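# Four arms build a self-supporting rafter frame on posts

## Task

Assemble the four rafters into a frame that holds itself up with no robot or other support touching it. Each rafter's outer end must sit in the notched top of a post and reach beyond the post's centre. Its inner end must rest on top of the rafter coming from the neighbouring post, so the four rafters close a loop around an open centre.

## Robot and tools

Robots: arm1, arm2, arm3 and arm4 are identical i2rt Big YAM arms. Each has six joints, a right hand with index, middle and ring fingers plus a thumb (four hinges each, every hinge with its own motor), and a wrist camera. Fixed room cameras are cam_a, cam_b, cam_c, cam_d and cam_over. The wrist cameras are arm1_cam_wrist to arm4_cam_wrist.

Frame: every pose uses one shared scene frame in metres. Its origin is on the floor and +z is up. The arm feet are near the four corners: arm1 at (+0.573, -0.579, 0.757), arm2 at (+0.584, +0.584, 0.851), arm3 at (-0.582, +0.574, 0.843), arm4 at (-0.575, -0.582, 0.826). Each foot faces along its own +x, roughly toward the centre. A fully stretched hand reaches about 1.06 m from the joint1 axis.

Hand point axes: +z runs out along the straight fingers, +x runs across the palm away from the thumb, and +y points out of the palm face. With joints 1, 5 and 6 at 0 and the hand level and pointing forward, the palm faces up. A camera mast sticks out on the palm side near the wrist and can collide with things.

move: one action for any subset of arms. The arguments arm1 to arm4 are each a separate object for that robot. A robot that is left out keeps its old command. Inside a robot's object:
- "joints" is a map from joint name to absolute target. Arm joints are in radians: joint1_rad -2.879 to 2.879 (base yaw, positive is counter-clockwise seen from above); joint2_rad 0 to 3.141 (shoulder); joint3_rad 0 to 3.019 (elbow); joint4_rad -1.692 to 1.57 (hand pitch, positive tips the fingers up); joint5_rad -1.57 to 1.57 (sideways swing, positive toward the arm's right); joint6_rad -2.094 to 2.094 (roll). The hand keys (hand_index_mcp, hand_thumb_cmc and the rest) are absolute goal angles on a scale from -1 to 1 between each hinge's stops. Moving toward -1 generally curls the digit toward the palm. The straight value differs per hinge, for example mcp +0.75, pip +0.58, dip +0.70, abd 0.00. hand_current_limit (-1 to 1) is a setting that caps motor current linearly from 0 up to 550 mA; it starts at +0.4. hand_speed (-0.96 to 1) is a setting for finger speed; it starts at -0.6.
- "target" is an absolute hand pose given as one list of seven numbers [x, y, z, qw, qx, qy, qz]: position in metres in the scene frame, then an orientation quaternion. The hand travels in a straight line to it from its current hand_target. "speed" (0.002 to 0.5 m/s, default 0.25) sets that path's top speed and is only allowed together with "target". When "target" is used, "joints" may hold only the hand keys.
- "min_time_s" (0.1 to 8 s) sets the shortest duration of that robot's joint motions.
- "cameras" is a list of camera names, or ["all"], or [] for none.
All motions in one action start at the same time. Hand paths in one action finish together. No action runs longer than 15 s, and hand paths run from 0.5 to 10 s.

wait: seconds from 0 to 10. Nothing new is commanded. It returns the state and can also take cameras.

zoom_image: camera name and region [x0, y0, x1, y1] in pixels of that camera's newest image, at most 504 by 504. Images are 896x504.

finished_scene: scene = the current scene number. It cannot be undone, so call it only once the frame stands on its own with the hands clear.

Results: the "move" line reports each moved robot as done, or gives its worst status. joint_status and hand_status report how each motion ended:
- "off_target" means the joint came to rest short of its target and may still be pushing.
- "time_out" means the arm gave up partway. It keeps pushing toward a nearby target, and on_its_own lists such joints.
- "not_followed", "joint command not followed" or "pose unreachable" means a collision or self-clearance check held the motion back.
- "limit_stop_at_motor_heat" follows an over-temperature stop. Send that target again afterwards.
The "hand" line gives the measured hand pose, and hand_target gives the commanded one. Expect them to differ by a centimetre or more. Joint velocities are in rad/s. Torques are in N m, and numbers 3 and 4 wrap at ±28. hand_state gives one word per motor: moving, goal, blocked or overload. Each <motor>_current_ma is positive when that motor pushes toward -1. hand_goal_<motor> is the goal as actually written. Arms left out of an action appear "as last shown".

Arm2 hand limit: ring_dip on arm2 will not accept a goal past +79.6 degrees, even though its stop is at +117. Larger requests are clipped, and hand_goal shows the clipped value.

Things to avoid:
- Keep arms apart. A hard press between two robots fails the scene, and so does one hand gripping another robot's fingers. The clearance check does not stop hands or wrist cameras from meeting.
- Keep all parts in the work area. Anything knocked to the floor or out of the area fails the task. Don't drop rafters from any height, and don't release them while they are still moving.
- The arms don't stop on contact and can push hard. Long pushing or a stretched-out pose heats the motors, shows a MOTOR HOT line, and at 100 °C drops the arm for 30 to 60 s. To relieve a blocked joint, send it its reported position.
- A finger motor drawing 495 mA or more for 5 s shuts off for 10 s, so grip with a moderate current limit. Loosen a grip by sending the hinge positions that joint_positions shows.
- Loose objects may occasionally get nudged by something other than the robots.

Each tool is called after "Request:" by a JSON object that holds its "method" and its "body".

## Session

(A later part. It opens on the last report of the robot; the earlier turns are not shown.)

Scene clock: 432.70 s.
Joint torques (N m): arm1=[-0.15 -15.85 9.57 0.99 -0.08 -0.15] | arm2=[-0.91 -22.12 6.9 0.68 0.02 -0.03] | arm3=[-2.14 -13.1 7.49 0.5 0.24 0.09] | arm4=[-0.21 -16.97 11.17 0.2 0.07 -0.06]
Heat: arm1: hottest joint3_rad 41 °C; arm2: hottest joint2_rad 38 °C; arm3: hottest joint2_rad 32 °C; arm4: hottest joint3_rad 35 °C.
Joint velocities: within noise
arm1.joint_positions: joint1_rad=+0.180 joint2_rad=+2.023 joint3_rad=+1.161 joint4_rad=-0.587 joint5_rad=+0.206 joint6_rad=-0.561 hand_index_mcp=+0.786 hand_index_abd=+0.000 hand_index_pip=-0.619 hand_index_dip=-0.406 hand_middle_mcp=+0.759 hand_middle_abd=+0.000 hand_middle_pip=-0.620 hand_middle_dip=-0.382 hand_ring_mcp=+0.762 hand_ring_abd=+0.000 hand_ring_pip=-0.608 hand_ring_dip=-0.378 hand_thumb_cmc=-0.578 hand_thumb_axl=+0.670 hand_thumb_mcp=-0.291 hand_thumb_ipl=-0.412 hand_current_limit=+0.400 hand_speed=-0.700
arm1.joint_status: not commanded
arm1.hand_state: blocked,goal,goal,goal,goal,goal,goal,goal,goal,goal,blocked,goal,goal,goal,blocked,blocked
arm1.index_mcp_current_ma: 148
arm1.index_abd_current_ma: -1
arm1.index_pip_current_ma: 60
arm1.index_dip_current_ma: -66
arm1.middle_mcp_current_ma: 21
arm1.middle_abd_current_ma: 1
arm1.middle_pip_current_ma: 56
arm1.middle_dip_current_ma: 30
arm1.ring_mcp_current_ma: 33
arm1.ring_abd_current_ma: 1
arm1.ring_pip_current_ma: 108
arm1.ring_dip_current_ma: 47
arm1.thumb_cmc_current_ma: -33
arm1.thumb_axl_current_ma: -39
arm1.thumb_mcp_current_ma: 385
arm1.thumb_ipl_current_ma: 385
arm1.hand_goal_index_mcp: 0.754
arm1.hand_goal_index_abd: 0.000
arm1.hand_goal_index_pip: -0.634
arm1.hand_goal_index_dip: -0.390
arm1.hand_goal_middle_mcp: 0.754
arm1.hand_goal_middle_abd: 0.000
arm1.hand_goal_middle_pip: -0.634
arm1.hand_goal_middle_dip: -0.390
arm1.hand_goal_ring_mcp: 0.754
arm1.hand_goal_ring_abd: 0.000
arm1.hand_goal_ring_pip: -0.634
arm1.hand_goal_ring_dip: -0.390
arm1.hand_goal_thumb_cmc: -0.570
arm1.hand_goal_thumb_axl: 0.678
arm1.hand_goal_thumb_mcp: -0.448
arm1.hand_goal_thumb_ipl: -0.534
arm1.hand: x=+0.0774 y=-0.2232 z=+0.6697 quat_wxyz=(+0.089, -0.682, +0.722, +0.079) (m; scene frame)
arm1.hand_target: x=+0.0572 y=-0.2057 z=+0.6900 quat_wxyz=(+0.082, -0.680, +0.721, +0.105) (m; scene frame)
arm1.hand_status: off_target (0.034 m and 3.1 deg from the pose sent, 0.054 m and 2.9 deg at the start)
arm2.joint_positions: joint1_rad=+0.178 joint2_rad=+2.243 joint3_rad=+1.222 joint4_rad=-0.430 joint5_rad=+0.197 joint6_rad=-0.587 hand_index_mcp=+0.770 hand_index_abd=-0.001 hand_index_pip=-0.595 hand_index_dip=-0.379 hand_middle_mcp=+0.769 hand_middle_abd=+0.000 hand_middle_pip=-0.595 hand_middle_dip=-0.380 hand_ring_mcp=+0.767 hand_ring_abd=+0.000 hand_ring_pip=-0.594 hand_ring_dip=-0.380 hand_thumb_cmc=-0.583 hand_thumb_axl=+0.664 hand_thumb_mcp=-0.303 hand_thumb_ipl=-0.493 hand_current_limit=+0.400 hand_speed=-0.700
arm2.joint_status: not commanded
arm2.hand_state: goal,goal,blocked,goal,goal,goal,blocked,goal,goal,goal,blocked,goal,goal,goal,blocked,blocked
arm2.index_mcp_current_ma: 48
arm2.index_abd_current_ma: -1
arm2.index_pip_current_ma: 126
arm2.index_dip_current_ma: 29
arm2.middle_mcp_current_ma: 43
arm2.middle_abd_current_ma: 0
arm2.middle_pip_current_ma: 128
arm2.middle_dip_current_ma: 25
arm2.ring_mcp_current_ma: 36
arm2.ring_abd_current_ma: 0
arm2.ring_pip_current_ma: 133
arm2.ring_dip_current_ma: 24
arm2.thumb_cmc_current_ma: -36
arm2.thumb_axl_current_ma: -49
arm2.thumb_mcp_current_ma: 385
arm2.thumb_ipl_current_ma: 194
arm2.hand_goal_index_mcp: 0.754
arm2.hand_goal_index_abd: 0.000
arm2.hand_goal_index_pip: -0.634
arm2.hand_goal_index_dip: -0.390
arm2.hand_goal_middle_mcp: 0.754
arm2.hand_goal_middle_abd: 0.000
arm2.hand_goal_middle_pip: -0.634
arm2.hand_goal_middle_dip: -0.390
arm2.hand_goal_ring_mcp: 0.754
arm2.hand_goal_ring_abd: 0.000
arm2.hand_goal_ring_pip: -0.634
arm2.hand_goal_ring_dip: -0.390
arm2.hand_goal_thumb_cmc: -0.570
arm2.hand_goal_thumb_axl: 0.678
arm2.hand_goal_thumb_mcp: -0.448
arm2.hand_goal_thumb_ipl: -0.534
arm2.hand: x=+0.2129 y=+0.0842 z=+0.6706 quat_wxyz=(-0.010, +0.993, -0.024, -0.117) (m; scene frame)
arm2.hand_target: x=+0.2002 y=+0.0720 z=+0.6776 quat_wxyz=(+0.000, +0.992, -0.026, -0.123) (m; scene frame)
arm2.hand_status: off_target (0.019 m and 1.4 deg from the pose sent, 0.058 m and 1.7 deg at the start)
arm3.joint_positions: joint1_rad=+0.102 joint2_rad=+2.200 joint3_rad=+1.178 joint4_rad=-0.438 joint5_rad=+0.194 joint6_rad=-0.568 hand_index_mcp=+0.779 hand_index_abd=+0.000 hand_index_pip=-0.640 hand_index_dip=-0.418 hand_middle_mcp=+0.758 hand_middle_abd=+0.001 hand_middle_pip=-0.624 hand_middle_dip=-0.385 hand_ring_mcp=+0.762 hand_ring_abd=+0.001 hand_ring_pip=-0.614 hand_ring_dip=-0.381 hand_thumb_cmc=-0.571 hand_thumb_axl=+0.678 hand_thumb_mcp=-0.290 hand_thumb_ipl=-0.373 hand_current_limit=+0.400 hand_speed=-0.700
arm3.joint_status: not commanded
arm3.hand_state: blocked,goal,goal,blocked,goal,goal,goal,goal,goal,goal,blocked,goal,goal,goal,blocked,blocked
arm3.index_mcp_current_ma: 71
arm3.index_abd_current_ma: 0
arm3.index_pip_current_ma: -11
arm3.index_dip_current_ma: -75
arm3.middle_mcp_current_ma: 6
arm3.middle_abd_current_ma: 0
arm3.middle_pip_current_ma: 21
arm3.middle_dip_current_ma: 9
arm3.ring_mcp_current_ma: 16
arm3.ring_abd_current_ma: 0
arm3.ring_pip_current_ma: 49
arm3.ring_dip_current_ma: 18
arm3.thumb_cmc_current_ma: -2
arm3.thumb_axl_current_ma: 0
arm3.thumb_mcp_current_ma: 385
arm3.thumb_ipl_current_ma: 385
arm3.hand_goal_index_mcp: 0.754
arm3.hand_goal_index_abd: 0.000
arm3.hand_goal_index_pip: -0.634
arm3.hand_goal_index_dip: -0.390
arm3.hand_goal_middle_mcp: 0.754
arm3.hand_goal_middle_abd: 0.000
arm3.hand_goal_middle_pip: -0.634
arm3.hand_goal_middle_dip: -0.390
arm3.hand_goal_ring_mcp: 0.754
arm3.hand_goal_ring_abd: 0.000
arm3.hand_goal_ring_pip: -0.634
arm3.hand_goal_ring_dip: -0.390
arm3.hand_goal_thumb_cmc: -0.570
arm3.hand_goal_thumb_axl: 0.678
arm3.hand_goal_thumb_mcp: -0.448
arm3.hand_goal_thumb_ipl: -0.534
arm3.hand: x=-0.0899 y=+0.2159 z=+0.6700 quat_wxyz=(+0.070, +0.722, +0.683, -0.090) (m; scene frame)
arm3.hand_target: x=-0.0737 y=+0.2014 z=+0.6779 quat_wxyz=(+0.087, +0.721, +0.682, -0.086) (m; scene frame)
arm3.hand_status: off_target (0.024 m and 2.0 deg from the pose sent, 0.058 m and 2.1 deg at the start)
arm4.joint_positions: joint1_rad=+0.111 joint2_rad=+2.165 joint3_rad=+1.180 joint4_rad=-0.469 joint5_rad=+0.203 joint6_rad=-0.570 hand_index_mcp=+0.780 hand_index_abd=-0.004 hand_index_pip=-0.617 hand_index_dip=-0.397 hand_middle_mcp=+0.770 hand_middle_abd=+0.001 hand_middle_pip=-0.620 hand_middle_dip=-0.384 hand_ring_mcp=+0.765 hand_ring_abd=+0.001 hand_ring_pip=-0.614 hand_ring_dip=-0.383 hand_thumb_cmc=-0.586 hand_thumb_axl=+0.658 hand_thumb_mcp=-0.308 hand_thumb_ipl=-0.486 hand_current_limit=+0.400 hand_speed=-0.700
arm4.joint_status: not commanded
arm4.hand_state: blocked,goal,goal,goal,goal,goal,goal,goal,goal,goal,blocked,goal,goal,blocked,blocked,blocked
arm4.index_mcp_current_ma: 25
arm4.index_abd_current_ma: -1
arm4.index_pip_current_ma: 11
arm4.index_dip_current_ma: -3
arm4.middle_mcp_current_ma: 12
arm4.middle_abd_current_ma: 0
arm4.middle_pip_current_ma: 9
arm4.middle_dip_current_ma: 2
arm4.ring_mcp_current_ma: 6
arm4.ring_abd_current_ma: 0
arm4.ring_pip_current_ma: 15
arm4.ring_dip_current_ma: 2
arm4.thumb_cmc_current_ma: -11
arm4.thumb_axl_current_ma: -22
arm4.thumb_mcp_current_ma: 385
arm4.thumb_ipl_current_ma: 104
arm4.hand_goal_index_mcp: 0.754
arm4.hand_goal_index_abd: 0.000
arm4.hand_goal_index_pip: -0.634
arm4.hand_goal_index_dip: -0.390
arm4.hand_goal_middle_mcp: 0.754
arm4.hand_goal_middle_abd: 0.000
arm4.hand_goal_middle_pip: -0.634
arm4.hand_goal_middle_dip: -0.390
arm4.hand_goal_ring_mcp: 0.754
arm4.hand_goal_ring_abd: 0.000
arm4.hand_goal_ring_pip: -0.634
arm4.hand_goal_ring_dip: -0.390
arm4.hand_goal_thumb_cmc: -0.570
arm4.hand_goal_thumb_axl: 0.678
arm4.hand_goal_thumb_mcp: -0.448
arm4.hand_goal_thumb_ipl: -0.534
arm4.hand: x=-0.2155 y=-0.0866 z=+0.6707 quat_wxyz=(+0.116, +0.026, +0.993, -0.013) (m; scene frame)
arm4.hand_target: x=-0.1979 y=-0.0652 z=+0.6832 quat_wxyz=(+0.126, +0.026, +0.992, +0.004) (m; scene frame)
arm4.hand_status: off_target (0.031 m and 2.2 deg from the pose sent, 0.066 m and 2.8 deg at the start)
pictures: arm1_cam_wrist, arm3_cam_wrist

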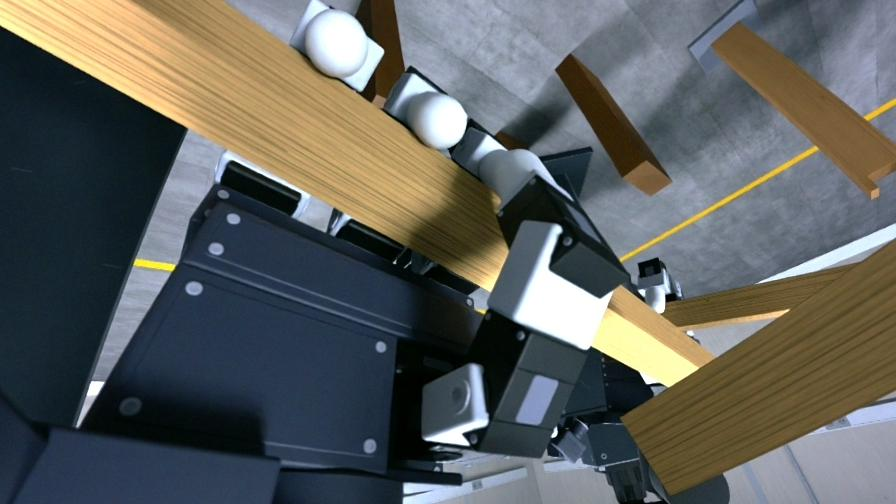

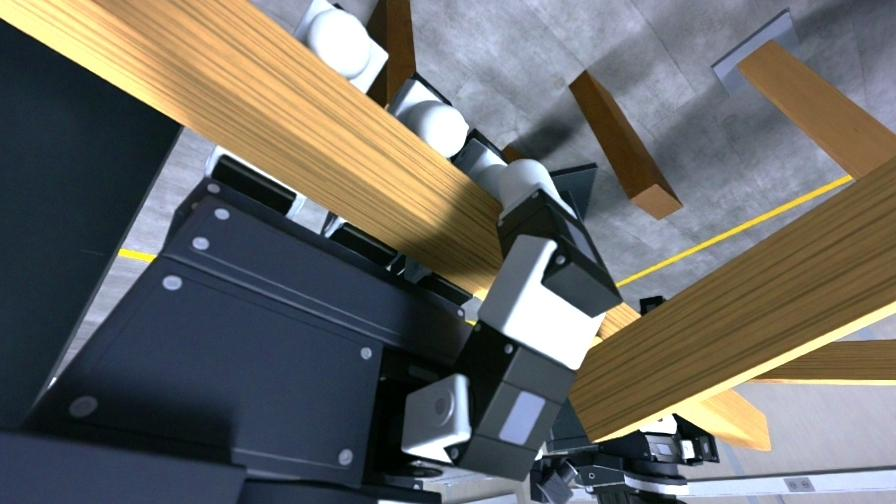

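Request:
{"method": "move", "body": {"cameras": ["cam_a","cam_b","cam_c","cam_d"], "arm1": {"target":[0.0545,-0.1975,0.6875,0.080,-0.684,0.717,0.108],"speed":0.08}, "arm2": {"target":[0.1945,0.0740,0.6750,-0.001,0.992,-0.025,-0.122],"speed":0.08}, "arm3": {"target":[-0.0725,0.1955,0.6680,0.040,0.708,0.689,-0.134],"speed":0.08}, "arm4": {"target":[-0.1920,-0.0650,0.6800,0.124,0.022,0.991,0.003],"speed":0.08}}}

Request:
{"method": "zoom_image", "body": {"camera": "cam_a", "region": [470, 320, 550, 420]}}

Request:
{"method": "zoom_image", "body": {"camera": "cam_b", "region": [480, 300, 560, 400]}}

Request:
{"method": "zoom_image", "body": {"camera": "cam_c", "region": [470, 300, 550, 400]}}

Request:
{"method": "zoom_image", "body": {"camera": "cam_d", "region": [480, 300, 560, 400]}}

Scene clock: 446.60 s.
Joint torques (N m): arm1=[-0.21 -16.03 9.46 1.39 -0.09 -0.17] | arm2=[-1.14 -22.18 6.91 0.68 0.01 -0.03] | arm3=[-0.97 -13.68 7.79 -0.12 0.54 0.09] | arm4=[-0.38 -17.08 11.14 0.24 0.06 -0.08]
Heat: arm1: hottest joint3_rad 42 °C; arm2: hottest joint2_rad 38 °C; arm3: hottest joint3_rad 33 °C; arm4: hottest joint3_rad 36 °C.
move: arm1 off_target; arm2 off_target; arm3 off_target; arm4 off_target
Joint velocities: within noise
arm1.joint_positions: joint1_rad=+0.170 joint2_rad=+2.033 joint3_rad=+1.173 joint4_rad=-0.587 joint5_rad=+0.200 joint6_rad=-0.586 hand_index_mcp=+0.786 hand_index_abd=+0.000 hand_index_pip=-0.619 hand_index_dip=-0.406 hand_middle_mcp=+0.759 hand_middle_abd=+0.000 hand_middle_pip=-0.620 hand_middle_dip=-0.382 hand_ring_mcp=+0.762 hand_ring_abd=+0.000 hand_ring_pip=-0.608 hand_ring_dip=-0.378 hand_thumb_cmc=-0.578 hand_thumb_axl=+0.670 hand_thumb_mcp=-0.291 hand_thumb_ipl=-0.412 hand_current_limit=+0.400 hand_speed=-0.700
arm1.joint_status: not commanded
arm1.hand_state: blocked,goal,goal,goal,goal,goal,goal,goal,goal,goal,blocked,goal,goal,goal,blocked,blocked
arm1.index_mcp_current_ma: 148
arm1.index_abd_current_ma: -1
arm1.index_pip_current_ma: 60
arm1.index_dip_current_ma: -66
arm1.middle_mcp_current_ma: 21
arm1.middle_abd_current_ma: 1
arm1.middle_pip_current_ma: 56
arm1.middle_dip_current_ma: 30
arm1.ring_mcp_current_ma: 33
arm1.ring_abd_current_ma: 1
arm1.ring_pip_current_ma: 108
arm1.ring_dip_current_ma: 47
arm1.thumb_cmc_current_ma: -33
arm1.thumb_axl_current_ma: -39
arm1.thumb_mcp_current_ma: 385
arm1.thumb_ipl_current_ma: 385
arm1.hand_goal_index_mcp: 0.754
arm1.hand_goal_index_abd: 0.000
arm1.hand_goal_index_pip: -0.634
arm1.hand_goal_index_dip: -0.390
arm1.hand_goal_middle_mcp: 0.754
arm1.hand_goal_middle_abd: 0.000
arm1.hand_goal_middle_pip: -0.634
arm1.hand_goal_middle_dip: -0.390
arm1.hand_goal_ring_mcp: 0.754
arm1.hand_goal_ring_abd: 0.000
arm1.hand_goal_ring_pip: -0.634
arm1.hand_goal_ring_dip: -0.390
arm1.hand_goal_thumb_cmc: -0.570
arm1.hand_goal_thumb_axl: 0.678
arm1.hand_goal_thumb_mcp: -0.448
arm1.hand_goal_thumb_ipl: -0.534
arm1.hand: x=+0.0762 y=-0.2192 z=+0.6673 quat_wxyz=(+0.087, -0.688, +0.716, +0.077) (m; scene frame)
arm1.hand_target: x=+0.0559 y=-0.1983 z=+0.6887 quat_wxyz=(+0.080, -0.684, +0.717, +0.108) (m; scene frame)
arm1.hand_status: off_target (0.037 m and 3.6 deg from the pose sent, 0.039 m and 3.6 deg at the start)
arm2.joint_positions: joint1_rad=+0.170 joint2_rad=+2.248 joint3_rad=+1.229 joint4_rad=-0.431 joint5_rad=+0.195 joint6_rad=-0.600 hand_index_mcp=+0.770 hand_index_abd=-0.001 hand_index_pip=-0.595 hand_index_dip=-0.379 hand_middle_mcp=+0.769 hand_middle_abd=+0.000 hand_middle_pip=-0.595 hand_middle_dip=-0.380 hand_ring_mcp=+0.767 hand_ring_abd=+0.000 hand_ring_pip=-0.594 hand_ring_dip=-0.380 hand_thumb_cmc=-0.583 hand_thumb_axl=+0.664 hand_thumb_mcp=-0.303 hand_thumb_ipl=-0.493 hand_current_limit=+0.400 hand_speed=-0.700
arm2.joint_status: not commanded
arm2.hand_state: goal,goal,blocked,goal,goal,goal,blocked,goal,goal,goal,blocked,goal,goal,goal,blocked,blocked
arm2.index_mcp_current_ma: 48
arm2.index_abd_current_ma: -1
arm2.index_pip_current_ma: 126
arm2.index_dip_current_ma: 29
arm2.middle_mcp_current_ma: 43
arm2.middle_abd_current_ma: 0
arm2.middle_pip_current_ma: 128
arm2.middle_dip_current_ma: 25
arm2.ring_mcp_current_ma: 36
arm2.ring_abd_current_ma: 0
arm2.ring_pip_current_ma: 133
arm2.ring_dip_current_ma: 24
arm2.thumb_cmc_current_ma: -36
arm2.thumb_axl_current_ma: -49
arm2.thumb_mcp_current_ma: 385
arm2.thumb_ipl_current_ma: 194
arm2.hand_goal_index_mcp: 0.754
arm2.hand_goal_index_abd: 0.000
arm2.hand_goal_index_pip: -0.634
arm2.hand_goal_index_dip: -0.390
arm2.hand_goal_middle_mcp: 0.754
arm2.hand_goal_middle_abd: 0.000
arm2.hand_goal_middle_pip: -0.634
arm2.hand_goal_middle_dip: -0.390
arm2.hand_goal_ring_mcp: 0.754
arm2.hand_goal_ring_abd: 0.000
arm2.hand_goal_ring_pip: -0.634
arm2.hand_goal_ring_dip: -0.390
arm2.hand_goal_thumb_cmc: -0.570
arm2.hand_goal_thumb_axl: 0.678
arm2.hand_goal_thumb_mcp: -0.448
arm2.hand_goal_thumb_ipl: -0.534
arm2.hand: x=+0.2090 y=+0.0854 z=+0.6689 quat_wxyz=(-0.011, +0.993, -0.022, -0.116) (m; scene frame)
arm2.hand_target: x=+0.1947 y=+0.0745 z=+0.6756 quat_wxyz=(-0.001, +0.992, -0.025, -0.122) (m; scene frame)
arm2.hand_status: off_target (0.019 m and 1.3 deg from the pose sent, 0.022 m and 1.2 deg at the start)
arm3.joint_positions: joint1_rad=+0.102 joint2_rad=+2.242 joint3_rad=+1.282 joint4_rad=-0.603 joint5_rad=+0.266 joint6_rad=-0.572 hand_index_mcp=+0.779 hand_index_abd=+0.000 hand_index_pip=-0.640 hand_index_dip=-0.418 hand_middle_mcp=+0.758 hand_middle_abd=+0.001 hand_middle_pip=-0.624 hand_middle_dip=-0.385 hand_ring_mcp=+0.762 hand_ring_abd=+0.001 hand_ring_pip=-0.614 hand_ring_dip=-0.381 hand_thumb_cmc=-0.571 hand_thumb_axl=+0.678 hand_thumb_mcp=-0.290 hand_thumb_ipl=-0.373 hand_current_limit=+0.400 hand_speed=-0.700
arm3.joint_status: not commanded
arm3.hand_state: blocked,goal,goal,blocked,goal,goal,goal,goal,goal,goal,blocked,goal,goal,goal,blocked,blocked
arm3.index_mcp_current_ma: 71
arm3.index_abd_current_ma: 0
arm3.index_pip_current_ma: -11
arm3.index_dip_current_ma: -75
arm3.middle_mcp_current_ma: 6
arm3.middle_abd_current_ma: 0
arm3.middle_pip_current_ma: 21
arm3.middle_dip_current_ma: 9
arm3.ring_mcp_current_ma: 16
arm3.ring_abd_current_ma: 0
arm3.ring_pip_current_ma: 49
arm3.ring_dip_current_ma: 18
arm3.thumb_cmc_current_ma: -2
arm3.thumb_axl_current_ma: 0
arm3.thumb_mcp_current_ma: 385
arm3.thumb_ipl_current_ma: 385
arm3.hand_goal_index_mcp: 0.754
arm3.hand_goal_index_abd: 0.000
arm3.hand_goal_index_pip: -0.634
arm3.hand_goal_index_dip: -0.390
arm3.hand_goal_middle_mcp: 0.754
arm3.hand_goal_middle_abd: 0.000
arm3.hand_goal_middle_pip: -0.634
arm3.hand_goal_middle_dip: -0.390
arm3.hand_goal_ring_mcp: 0.754
arm3.hand_goal_ring_abd: 0.000
arm3.hand_goal_ring_pip: -0.634
arm3.hand_goal_ring_dip: -0.390
arm3.hand_goal_thumb_cmc: -0.570
arm3.hand_goal_thumb_axl: 0.678
arm3.hand_goal_thumb_mcp: -0.448
arm3.hand_goal_thumb_ipl: -0.534
arm3.hand: x=-0.0920 y=+0.2028 z=+0.6623 quat_wxyz=(+0.027, +0.714, +0.686, -0.135) (m; scene frame)
arm3.hand_target: x=-0.0730 y=+0.1961 z=+0.6686 quat_wxyz=(+0.040, +0.710, +0.691, -0.134) (m; scene frame)
arm3.hand_status: off_target (0.022 m and 1.7 deg from the pose sent, 0.027 m and 6.4 deg at the start)
arm4.joint_positions: joint1_rad=+0.104 joint2_rad=+2.173 joint3_rad=+1.190 joint4_rad=-0.474 joint5_rad=+0.199 joint6_rad=-0.588 hand_index_mcp=+0.780 hand_index_abd=-0.004 hand_index_pip=-0.617 hand_index_dip=-0.397 hand_middle_mcp=+0.770 hand_middle_abd=+0.001 hand_middle_pip=-0.620 hand_middle_dip=-0.384 hand_ring_mcp=+0.765 hand_ring_abd=+0.001 hand_ring_pip=-0.614 hand_ring_dip=-0.383 hand_thumb_cmc=-0.586 hand_thumb_axl=+0.658 hand_thumb_mcp=-0.308 hand_thumb_ipl=-0.486 hand_current_limit=+0.400 hand_speed=-0.700
arm4.joint_status: not commanded
arm4.hand_state: blocked,goal,goal,goal,goal,goal,goal,goal,goal,goal,blocked,goal,goal,blocked,blocked,blocked
arm4.index_mcp_current_ma: 25
arm4.index_abd_current_ma: -1
arm4.index_pip_current_ma: 11
arm4.index_dip_current_ma: -3
arm4.middle_mcp_current_ma: 12
arm4.middle_abd_current_ma: 0
arm4.middle_pip_current_ma: 9
arm4.middle_dip_current_ma: 2
arm4.ring_mcp_current_ma: 6
arm4.ring_abd_current_ma: 0
arm4.ring_pip_current_ma: 15
arm4.ring_dip_current_ma: 2
arm4.thumb_cmc_current_ma: -11
arm4.thumb_axl_current_ma: -22
arm4.thumb_mcp_current_ma: 385
arm4.thumb_ipl_current_ma: 104
arm4.hand_goal_index_mcp: 0.754
arm4.hand_goal_index_abd: 0.000
arm4.hand_goal_index_pip: -0.634
arm4.hand_goal_index_dip: -0.390
arm4.hand_goal_middle_mcp: 0.754
arm4.hand_goal_middle_abd: 0.000
arm4.hand_goal_middle_pip: -0.634
arm4.hand_goal_middle_dip: -0.390
arm4.hand_goal_ring_mcp: 0.754
arm4.hand_goal_ring_abd: 0.000
arm4.hand_goal_ring_pip: -0.634
arm4.hand_goal_ring_dip: -0.390
arm4.hand_goal_thumb_cmc: -0.570
arm4.hand_goal_thumb_axl: 0.678
arm4.hand_goal_thumb_mcp: -0.448
arm4.hand_goal_thumb_ipl: -0.534
arm4.hand: x=-0.2125 y=-0.0863 z=+0.6686 quat_wxyz=(+0.113, +0.020, +0.993, -0.014) (m; scene frame)
arm4.hand_target: x=-0.1928 y=-0.0662 z=+0.6813 quat_wxyz=(+0.124, +0.022, +0.992, +0.003) (m; scene frame)
arm4.hand_status: off_target (0.032 m and 2.3 deg from the pose sent, 0.033 m and 2.1 deg at the start)
pictures: cam_a, cam_b, cam_c, cam_d

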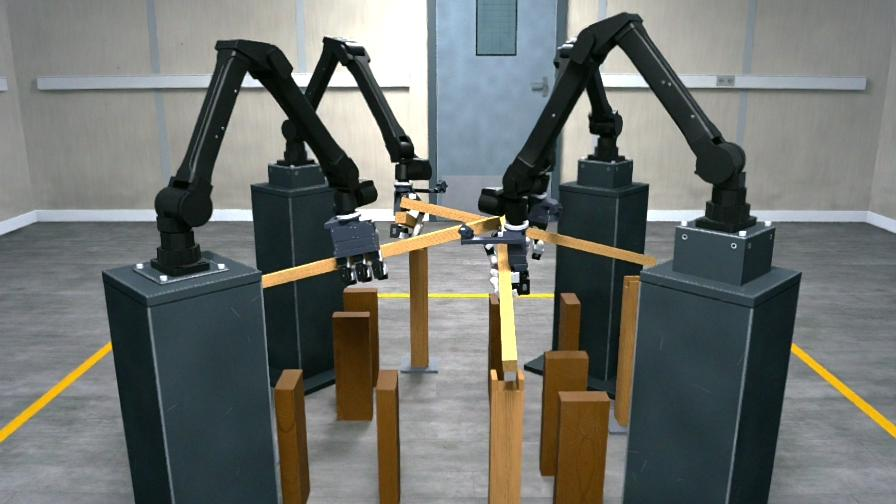

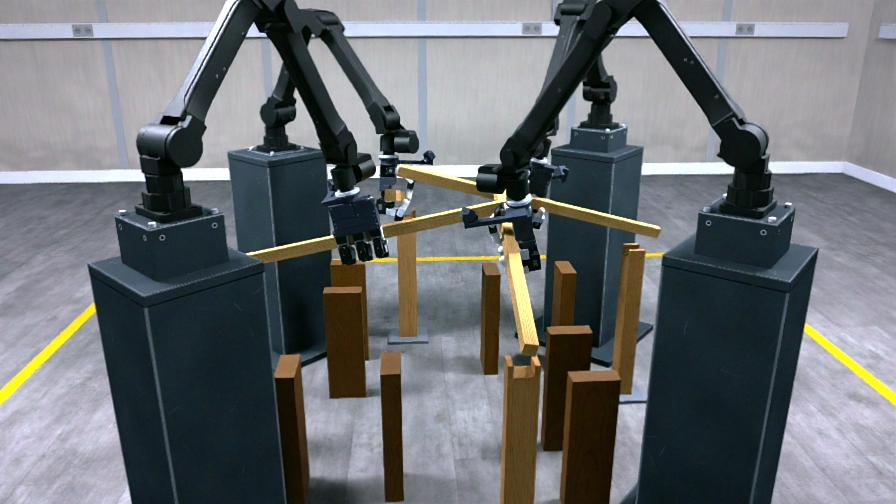

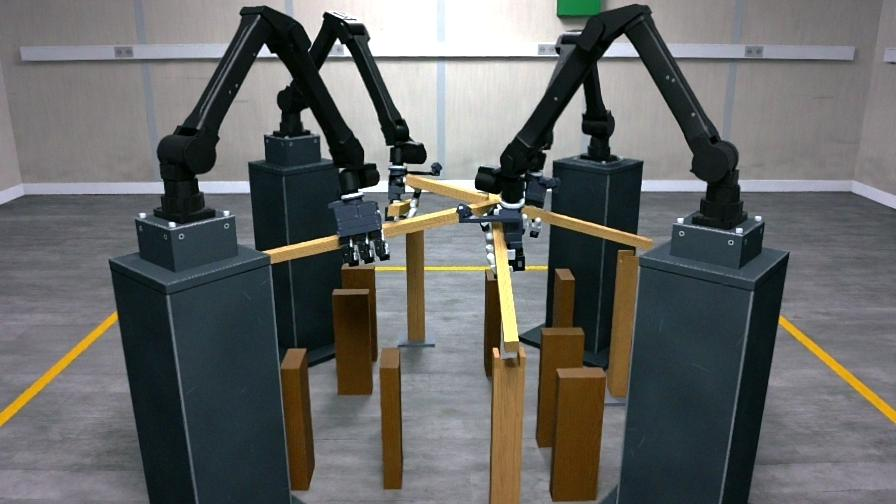

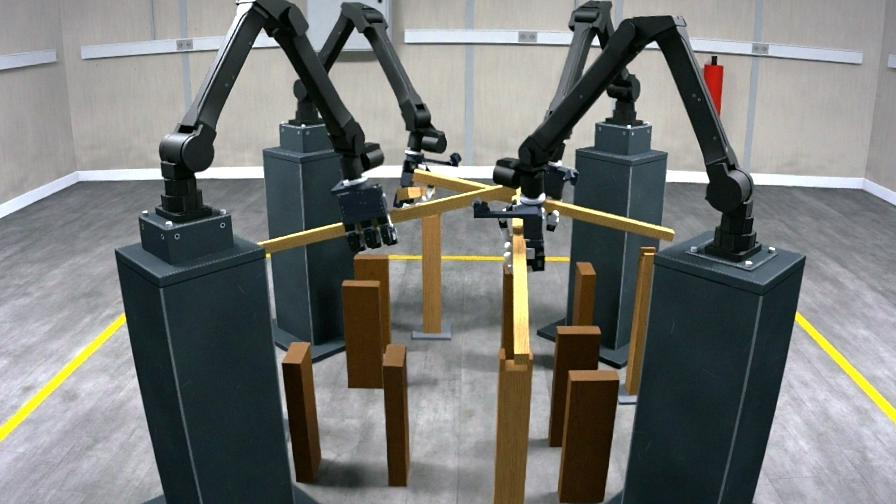

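Scaled by 5.040.

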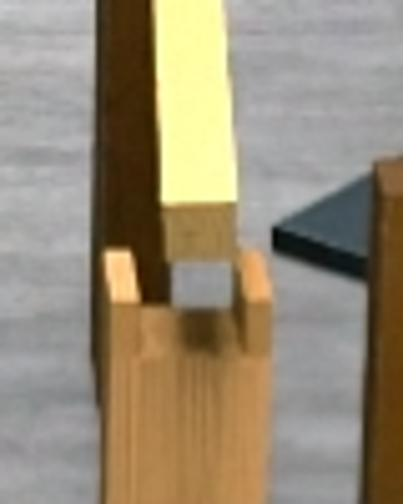

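Scaled by 5.040.

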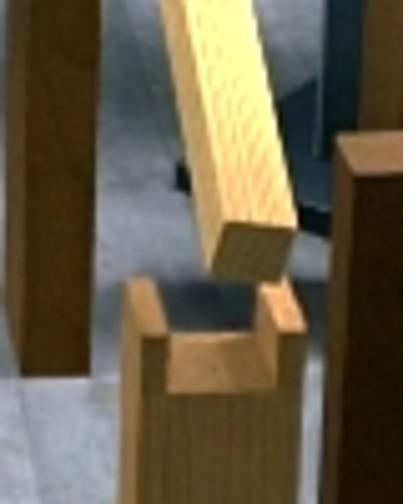

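Scaled by 5.040.

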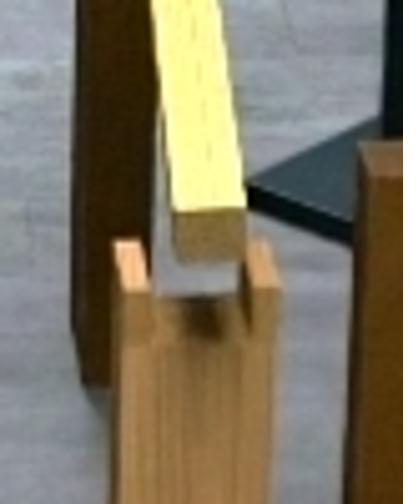

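Scaled by 5.040.

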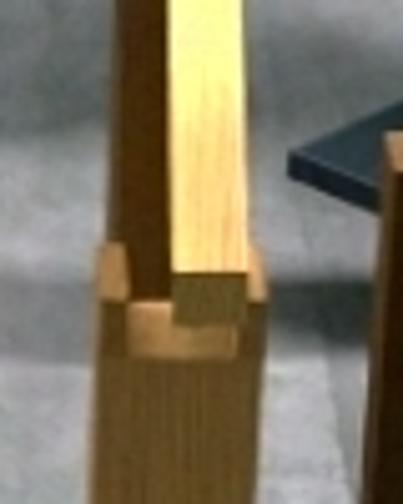

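Request:
{"method": "move", "body": {"cameras": ["cam_b","cam_d"], "arm1": {"target":[0.0530,-0.1910,0.6870,0.080,-0.682,0.719,0.113],"speed":0.08}, "arm3": {"target":[-0.0690,0.2040,0.6650,0.022,0.715,0.680,-0.148],"speed":0.08}}}

Request:
{"method": "zoom_image", "body": {"camera": "cam_b", "region": [480, 300, 560, 400]}}

Request:
{"method": "zoom_image", "body": {"camera": "cam_d", "region": [480, 300, 560, 400]}}

Scene clock: 466.57 s.
Joint torques (N m): arm1=[-0.03 -16.26 9.37 1.35 -0.02 -0.2] | arm2=[-1.14 -22.18 6.9 0.68 0.01 -0.04] | arm3=[-1.32 -13.8 7.8 -0.18 0.59 0.29] | arm4=[-0.5 -17.14 11.17 0.21 0.06 -0.05]
Heat: arm1: hottest joint3_rad 43 °C; arm2: hottest joint2_rad 40 °C; arm3: hottest joint3_rad 34 °C; arm4: hottest joint3_rad 36 °C.
move: arm1 off_target; arm3 off_target
Joint velocities: within noise
arm1.joint_positions: joint1_rad=+0.164 joint2_rad=+2.041 joint3_rad=+1.181 joint4_rad=-0.579 joint5_rad=+0.200 joint6_rad=-0.588 hand_index_mcp=+0.786 hand_index_abd=+0.000 hand_index_pip=-0.619 hand_index_dip=-0.406 hand_middle_mcp=+0.759 hand_middle_abd=+0.000 hand_middle_pip=-0.620 hand_middle_dip=-0.382 hand_ring_mcp=+0.762 hand_ring_abd=+0.000 hand_ring_pip=-0.608 hand_ring_dip=-0.378 hand_thumb_cmc=-0.578 hand_thumb_axl=+0.670 hand_thumb_mcp=-0.291 hand_thumb_ipl=-0.412 hand_current_limit=+0.400 hand_speed=-0.700
arm1.joint_status: not commanded
arm1.hand_state: blocked,goal,goal,goal,goal,goal,goal,goal,goal,goal,blocked,goal,goal,goal,blocked,blocked
arm1.index_mcp_current_ma: 148
arm1.index_abd_current_ma: -1
arm1.index_pip_current_ma: 60
arm1.index_dip_current_ma: -66
arm1.middle_mcp_current_ma: 21
arm1.middle_abd_current_ma: 1
arm1.middle_pip_current_ma: 56
arm1.middle_dip_current_ma: 30
arm1.ring_mcp_current_ma: 33
arm1.ring_abd_current_ma: 1
arm1.ring_pip_current_ma: 108
arm1.ring_dip_current_ma: 47
arm1.thumb_cmc_current_ma: -33
arm1.thumb_axl_current_ma: -39
arm1.thumb_mcp_current_ma: 385
arm1.thumb_ipl_current_ma: 385
arm1.hand_goal_index_mcp: 0.754
arm1.hand_goal_index_abd: 0.000
arm1.hand_goal_index_pip: -0.634
arm1.hand_goal_index_dip: -0.390
arm1.hand_goal_middle_mcp: 0.754
arm1.hand_goal_middle_abd: 0.000
arm1.hand_goal_middle_pip: -0.634
arm1.hand_goal_middle_dip: -0.390
arm1.hand_goal_ring_mcp: 0.754
arm1.hand_goal_ring_abd: 0.000
arm1.hand_goal_ring_pip: -0.634
arm1.hand_goal_ring_dip: -0.390
arm1.hand_goal_thumb_cmc: -0.570
arm1.hand_goal_thumb_axl: 0.678
arm1.hand_goal_thumb_mcp: -0.448
arm1.hand_goal_thumb_ipl: -0.534
arm1.hand: x=+0.0748 y=-0.2132 z=+0.6665 quat_wxyz=(+0.087, -0.686, +0.718, +0.081) (m; scene frame)
arm1.hand_target: x=+0.0544 y=-0.1918 z=+0.6884 quat_wxyz=(+0.080, -0.682, +0.719, +0.113) (m; scene frame)
arm1.hand_status: off_target (0.037 m and 3.8 deg from the pose sent, 0.042 m and 4.2 deg at the start)
arm2, arm4: as last shown
arm3.joint_positions: joint1_rad=+0.134 joint2_rad=+2.257 joint3_rad=+1.316 joint4_rad=-0.674 joint5_rad=+0.286 joint6_rad=-0.537 hand_index_mcp=+0.779 hand_index_abd=+0.000 hand_index_pip=-0.640 hand_index_dip=-0.418 hand_middle_mcp=+0.758 hand_middle_abd=+0.001 hand_middle_pip=-0.624 hand_middle_dip=-0.385 hand_ring_mcp=+0.762 hand_ring_abd=+0.001 hand_ring_pip=-0.614 hand_ring_dip=-0.381 hand_thumb_cmc=-0.571 hand_thumb_axl=+0.678 hand_thumb_mcp=-0.290 hand_thumb_ipl=-0.373 hand_current_limit=+0.400 hand_speed=-0.700
arm3.joint_status: not commanded
arm3.hand_state: blocked,goal,goal,blocked,goal,goal,goal,goal,goal,goal,blocked,goal,goal,goal,blocked,blocked
arm3.index_mcp_current_ma: 71
arm3.index_abd_current_ma: 0
arm3.index_pip_current_ma: -11
arm3.index_dip_current_ma: -75
arm3.middle_mcp_current_ma: 6
arm3.middle_abd_current_ma: 0
arm3.middle_pip_current_ma: 21
arm3.middle_dip_current_ma: 10
arm3.ring_mcp_current_ma: 16
arm3.ring_abd_current_ma: 0
arm3.ring_pip_current_ma: 50
arm3.ring_dip_current_ma: 18
arm3.thumb_cmc_current_ma: -2
arm3.thumb_axl_current_ma: 0
arm3.thumb_mcp_current_ma: 385
arm3.thumb_ipl_current_ma: 385
arm3.hand_goal_index_mcp: 0.754
arm3.hand_goal_index_abd: 0.000
arm3.hand_goal_index_pip: -0.634
arm3.hand_goal_index_dip: -0.390
arm3.hand_goal_middle_mcp: 0.754
arm3.hand_goal_middle_abd: 0.000
arm3.hand_goal_middle_pip: -0.634
arm3.hand_goal_middle_dip: -0.390
arm3.hand_goal_ring_mcp: 0.754
arm3.hand_goal_ring_abd: 0.000
arm3.hand_goal_ring_pip: -0.634
arm3.hand_goal_ring_dip: -0.390
arm3.hand_goal_thumb_cmc: -0.570
arm3.hand_goal_thumb_axl: 0.678
arm3.hand_goal_thumb_mcp: -0.448
arm3.hand_goal_thumb_ipl: -0.534
arm3.hand: x=-0.0861 y=+0.2144 z=+0.6592 quat_wxyz=(+0.008, +0.712, +0.686, -0.149) (m; scene frame)
arm3.hand_target: x=-0.0695 y=+0.2045 z=+0.6656 quat_wxyz=(+0.022, +0.716, +0.681, -0.148) (m; scene frame)
arm3.hand_status: off_target (0.021 m and 1.8 deg from the pose sent, 0.023 m and 1.7 deg at the start)
arm4.hand: x=-0.2126 y=-0.0864 z=+0.6684 quat_wxyz=(+0.113, +0.020, +0.993, -0.014) (m; scene frame)
arm4.hand_target: x=-0.1928 y=-0.0662 z=+0.6811 quat_wxyz=(+0.124, +0.022, +0.992, +0.003) (m; scene frame)
pictures: cam_b, cam_d

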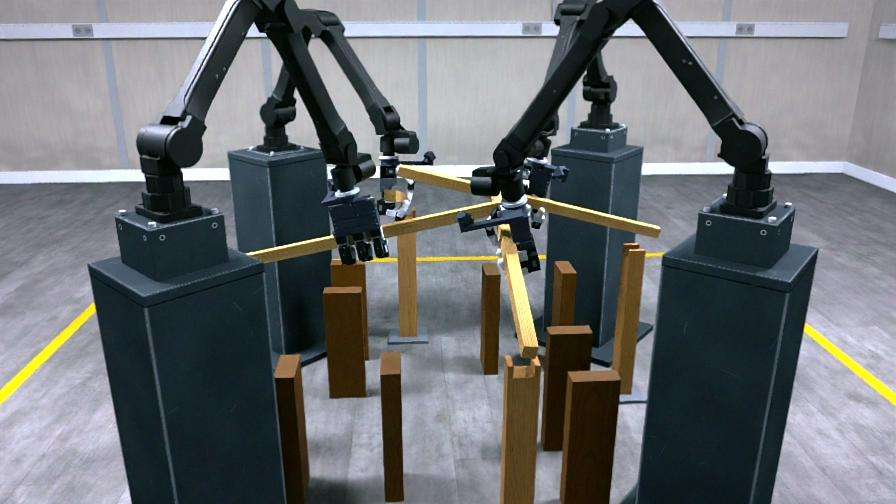

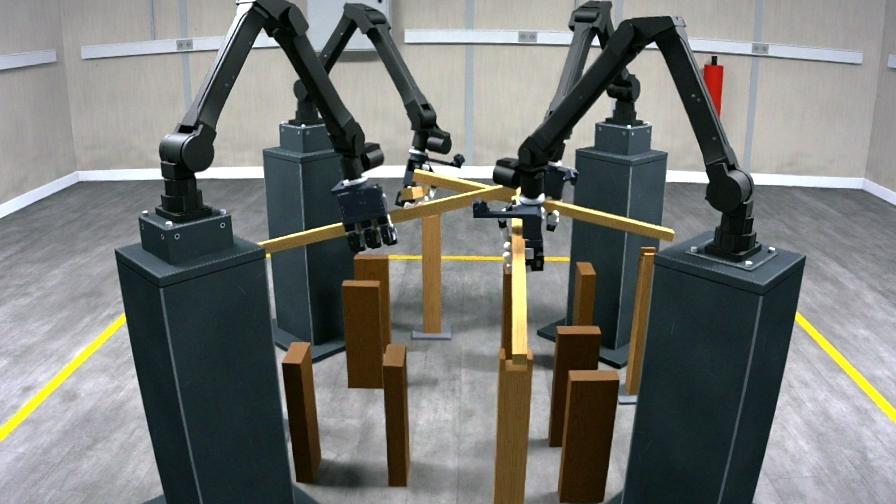

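Scaled by 5.040.

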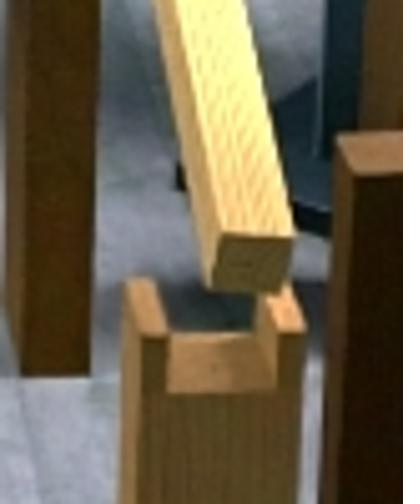

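Scaled by 5.040.

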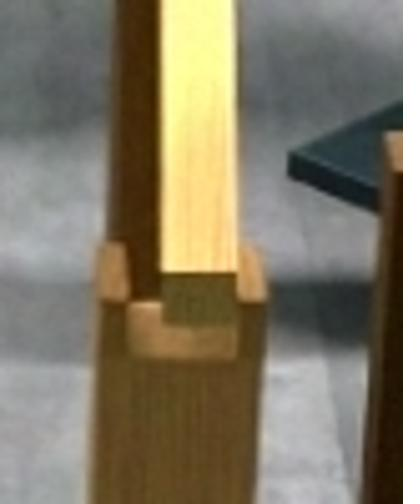

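Request:
{"method": "move", "body": {"cameras": ["cam_b"], "arm1": {"target":[0.0510,-0.1920,0.6800,0.080,-0.682,0.719,0.113],"speed":0.08}, "arm3": {"target":[-0.0715,0.2000,0.6650,0.024,0.724,0.670,-0.148],"speed":0.08}}}

Request:
{"method": "zoom_image", "body": {"camera": "cam_b", "region": [480, 300, 560, 400]}}

Scene clock: 473.33 s.
Joint torques (N m): arm1=[-0.56 -16.15 9.22 1.51 -0.01 -0.11] | arm2=[-1.14 -22.18 6.91 0.66 0.01 -0.03] | arm3=[-1.73 -13.8 7.65 -0.08 0.6 0.32] | arm4=[-0.44 -17.38 11.18 0.21 0.06 -0.07]
Heat: arm1: hottest joint3_rad 42 °C; arm2: hottest joint2_rad 40 °C; arm3: hottest joint3_rad 34 °C; arm4: hottest joint3_rad 36 °C.
move: arm1 off_target; arm3 off_target
Joint velocities: within noise
arm1.joint_positions: joint1_rad=+0.164 joint2_rad=+2.059 joint3_rad=+1.184 joint4_rad=-0.568 joint5_rad=+0.200 joint6_rad=-0.588 hand_index_mcp=+0.786 hand_index_abd=+0.000 hand_index_pip=-0.619 hand_index_dip=-0.406 hand_middle_mcp=+0.759 hand_middle_abd=+0.000 hand_middle_pip=-0.620 hand_middle_dip=-0.382 hand_ring_mcp=+0.762 hand_ring_abd=+0.000 hand_ring_pip=-0.608 hand_ring_dip=-0.378 hand_thumb_cmc=-0.578 hand_thumb_axl=+0.670 hand_thumb_mcp=-0.291 hand_thumb_ipl=-0.412 hand_current_limit=+0.400 hand_speed=-0.700
arm1.joint_status: not commanded
arm1.hand_state: blocked,goal,goal,goal,goal,goal,goal,goal,goal,goal,blocked,goal,goal,goal,blocked,blocked
arm1.index_mcp_current_ma: 148
arm1.index_abd_current_ma: -1
arm1.index_pip_current_ma: 60
arm1.index_dip_current_ma: -66
arm1.middle_mcp_current_ma: 21
arm1.middle_abd_current_ma: 1
arm1.middle_pip_current_ma: 56
arm1.middle_dip_current_ma: 30
arm1.ring_mcp_current_ma: 33
arm1.ring_abd_current_ma: 1
arm1.ring_pip_current_ma: 108
arm1.ring_dip_current_ma: 47
arm1.thumb_cmc_current_ma: -33
arm1.thumb_axl_current_ma: -39
arm1.thumb_mcp_current_ma: 385
arm1.thumb_ipl_current_ma: 385
arm1.hand_goal_index_mcp: 0.754
arm1.hand_goal_index_abd: 0.000
arm1.hand_goal_index_pip: -0.634
arm1.hand_goal_index_dip: -0.390
arm1.hand_goal_middle_mcp: 0.754
arm1.hand_goal_middle_abd: 0.000
arm1.hand_goal_middle_pip: -0.634
arm1.hand_goal_middle_dip: -0.390
arm1.hand_goal_ring_mcp: 0.754
arm1.hand_goal_ring_abd: 0.000
arm1.hand_goal_ring_pip: -0.634
arm1.hand_goal_ring_dip: -0.390
arm1.hand_goal_thumb_cmc: -0.570
arm1.hand_goal_thumb_axl: 0.678
arm1.hand_goal_thumb_mcp: -0.448
arm1.hand_goal_thumb_ipl: -0.534
arm1.hand: x=+0.0748 y=-0.2132 z=+0.6580 quat_wxyz=(+0.087, -0.686, +0.718, +0.079) (m; scene frame)
arm1.hand_target: x=+0.0525 y=-0.1930 z=+0.6813 quat_wxyz=(+0.080, -0.682, +0.719, +0.113) (m; scene frame)
arm1.hand_status: off_target (0.039 m and 4.0 deg from the pose sent, 0.035 m and 3.8 deg at the start)
arm2, arm4: as last shown
arm3.joint_positions: joint1_rad=+0.134 joint2_rad=+2.258 joint3_rad=+1.316 joint4_rad=-0.674 joint5_rad=+0.286 joint6_rad=-0.514 hand_index_mcp=+0.779 hand_index_abd=+0.000 hand_index_pip=-0.640 hand_index_dip=-0.418 hand_middle_mcp=+0.758 hand_middle_abd=+0.001 hand_middle_pip=-0.624 hand_middle_dip=-0.385 hand_ring_mcp=+0.762 hand_ring_abd=+0.001 hand_ring_pip=-0.614 hand_ring_dip=-0.381 hand_thumb_cmc=-0.571 hand_thumb_axl=+0.678 hand_thumb_mcp=-0.290 hand_thumb_ipl=-0.373 hand_current_limit=+0.400 hand_speed=-0.700
arm3.joint_status: not commanded
arm3.hand_state: blocked,goal,goal,blocked,goal,goal,goal,goal,goal,goal,blocked,goal,goal,goal,blocked,blocked
arm3.index_mcp_current_ma: 71
arm3.index_abd_current_ma: 0
arm3.index_pip_current_ma: -11
arm3.index_dip_current_ma: -75
arm3.middle_mcp_current_ma: 6
arm3.middle_abd_current_ma: 0
arm3.middle_pip_current_ma: 21
arm3.middle_dip_current_ma: 10
arm3.ring_mcp_current_ma: 16
arm3.ring_abd_current_ma: 0
arm3.ring_pip_current_ma: 50
arm3.ring_dip_current_ma: 18
arm3.thumb_cmc_current_ma: -2
arm3.thumb_axl_current_ma: 0
arm3.thumb_mcp_current_ma: 385
arm3.thumb_ipl_current_ma: 385
arm3.hand_goal_index_mcp: 0.754
arm3.hand_goal_index_abd: 0.000
arm3.hand_goal_index_pip: -0.634
arm3.hand_goal_index_dip: -0.390
arm3.hand_goal_middle_mcp: 0.754
arm3.hand_goal_middle_abd: 0.000
arm3.hand_goal_middle_pip: -0.634
arm3.hand_goal_middle_dip: -0.390
arm3.hand_goal_ring_mcp: 0.754
arm3.hand_goal_ring_abd: 0.000
arm3.hand_goal_ring_pip: -0.634
arm3.hand_goal_ring_dip: -0.390
arm3.hand_goal_thumb_cmc: -0.570
arm3.hand_goal_thumb_axl: 0.678
arm3.hand_goal_thumb_mcp: -0.448
arm3.hand_goal_thumb_ipl: -0.534
arm3.hand: x=-0.0869 y=+0.2126 z=+0.6593 quat_wxyz=(+0.009, +0.720, +0.678, -0.149) (m; scene frame)
arm3.hand_target: x=-0.0720 y=+0.2006 z=+0.6655 quat_wxyz=(+0.024, +0.726, +0.672, -0.148) (m; scene frame)
arm3.hand_status: off_target (0.021 m and 2.0 deg from the pose sent, 0.021 m and 2.9 deg at the start)
pictures: cam_b

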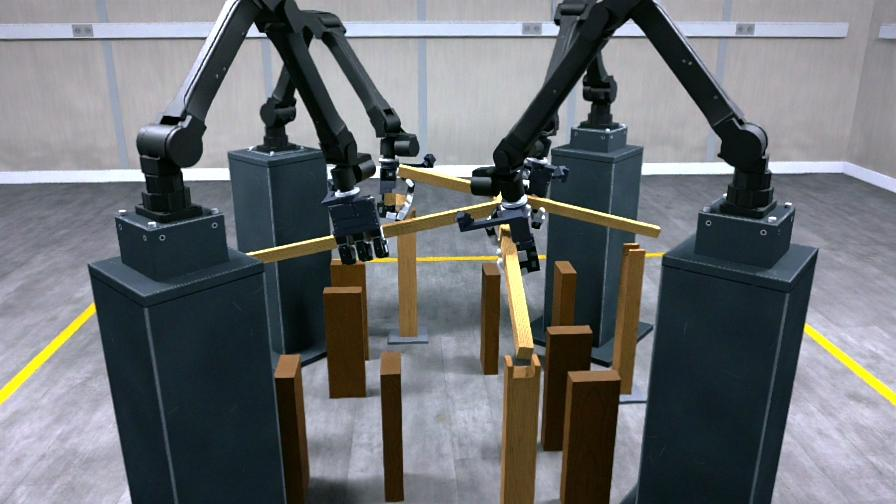

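Scaled by 5.040.

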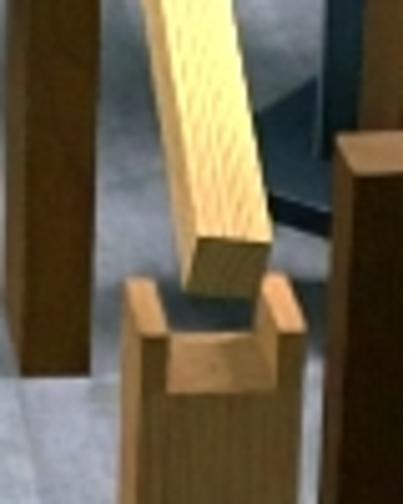

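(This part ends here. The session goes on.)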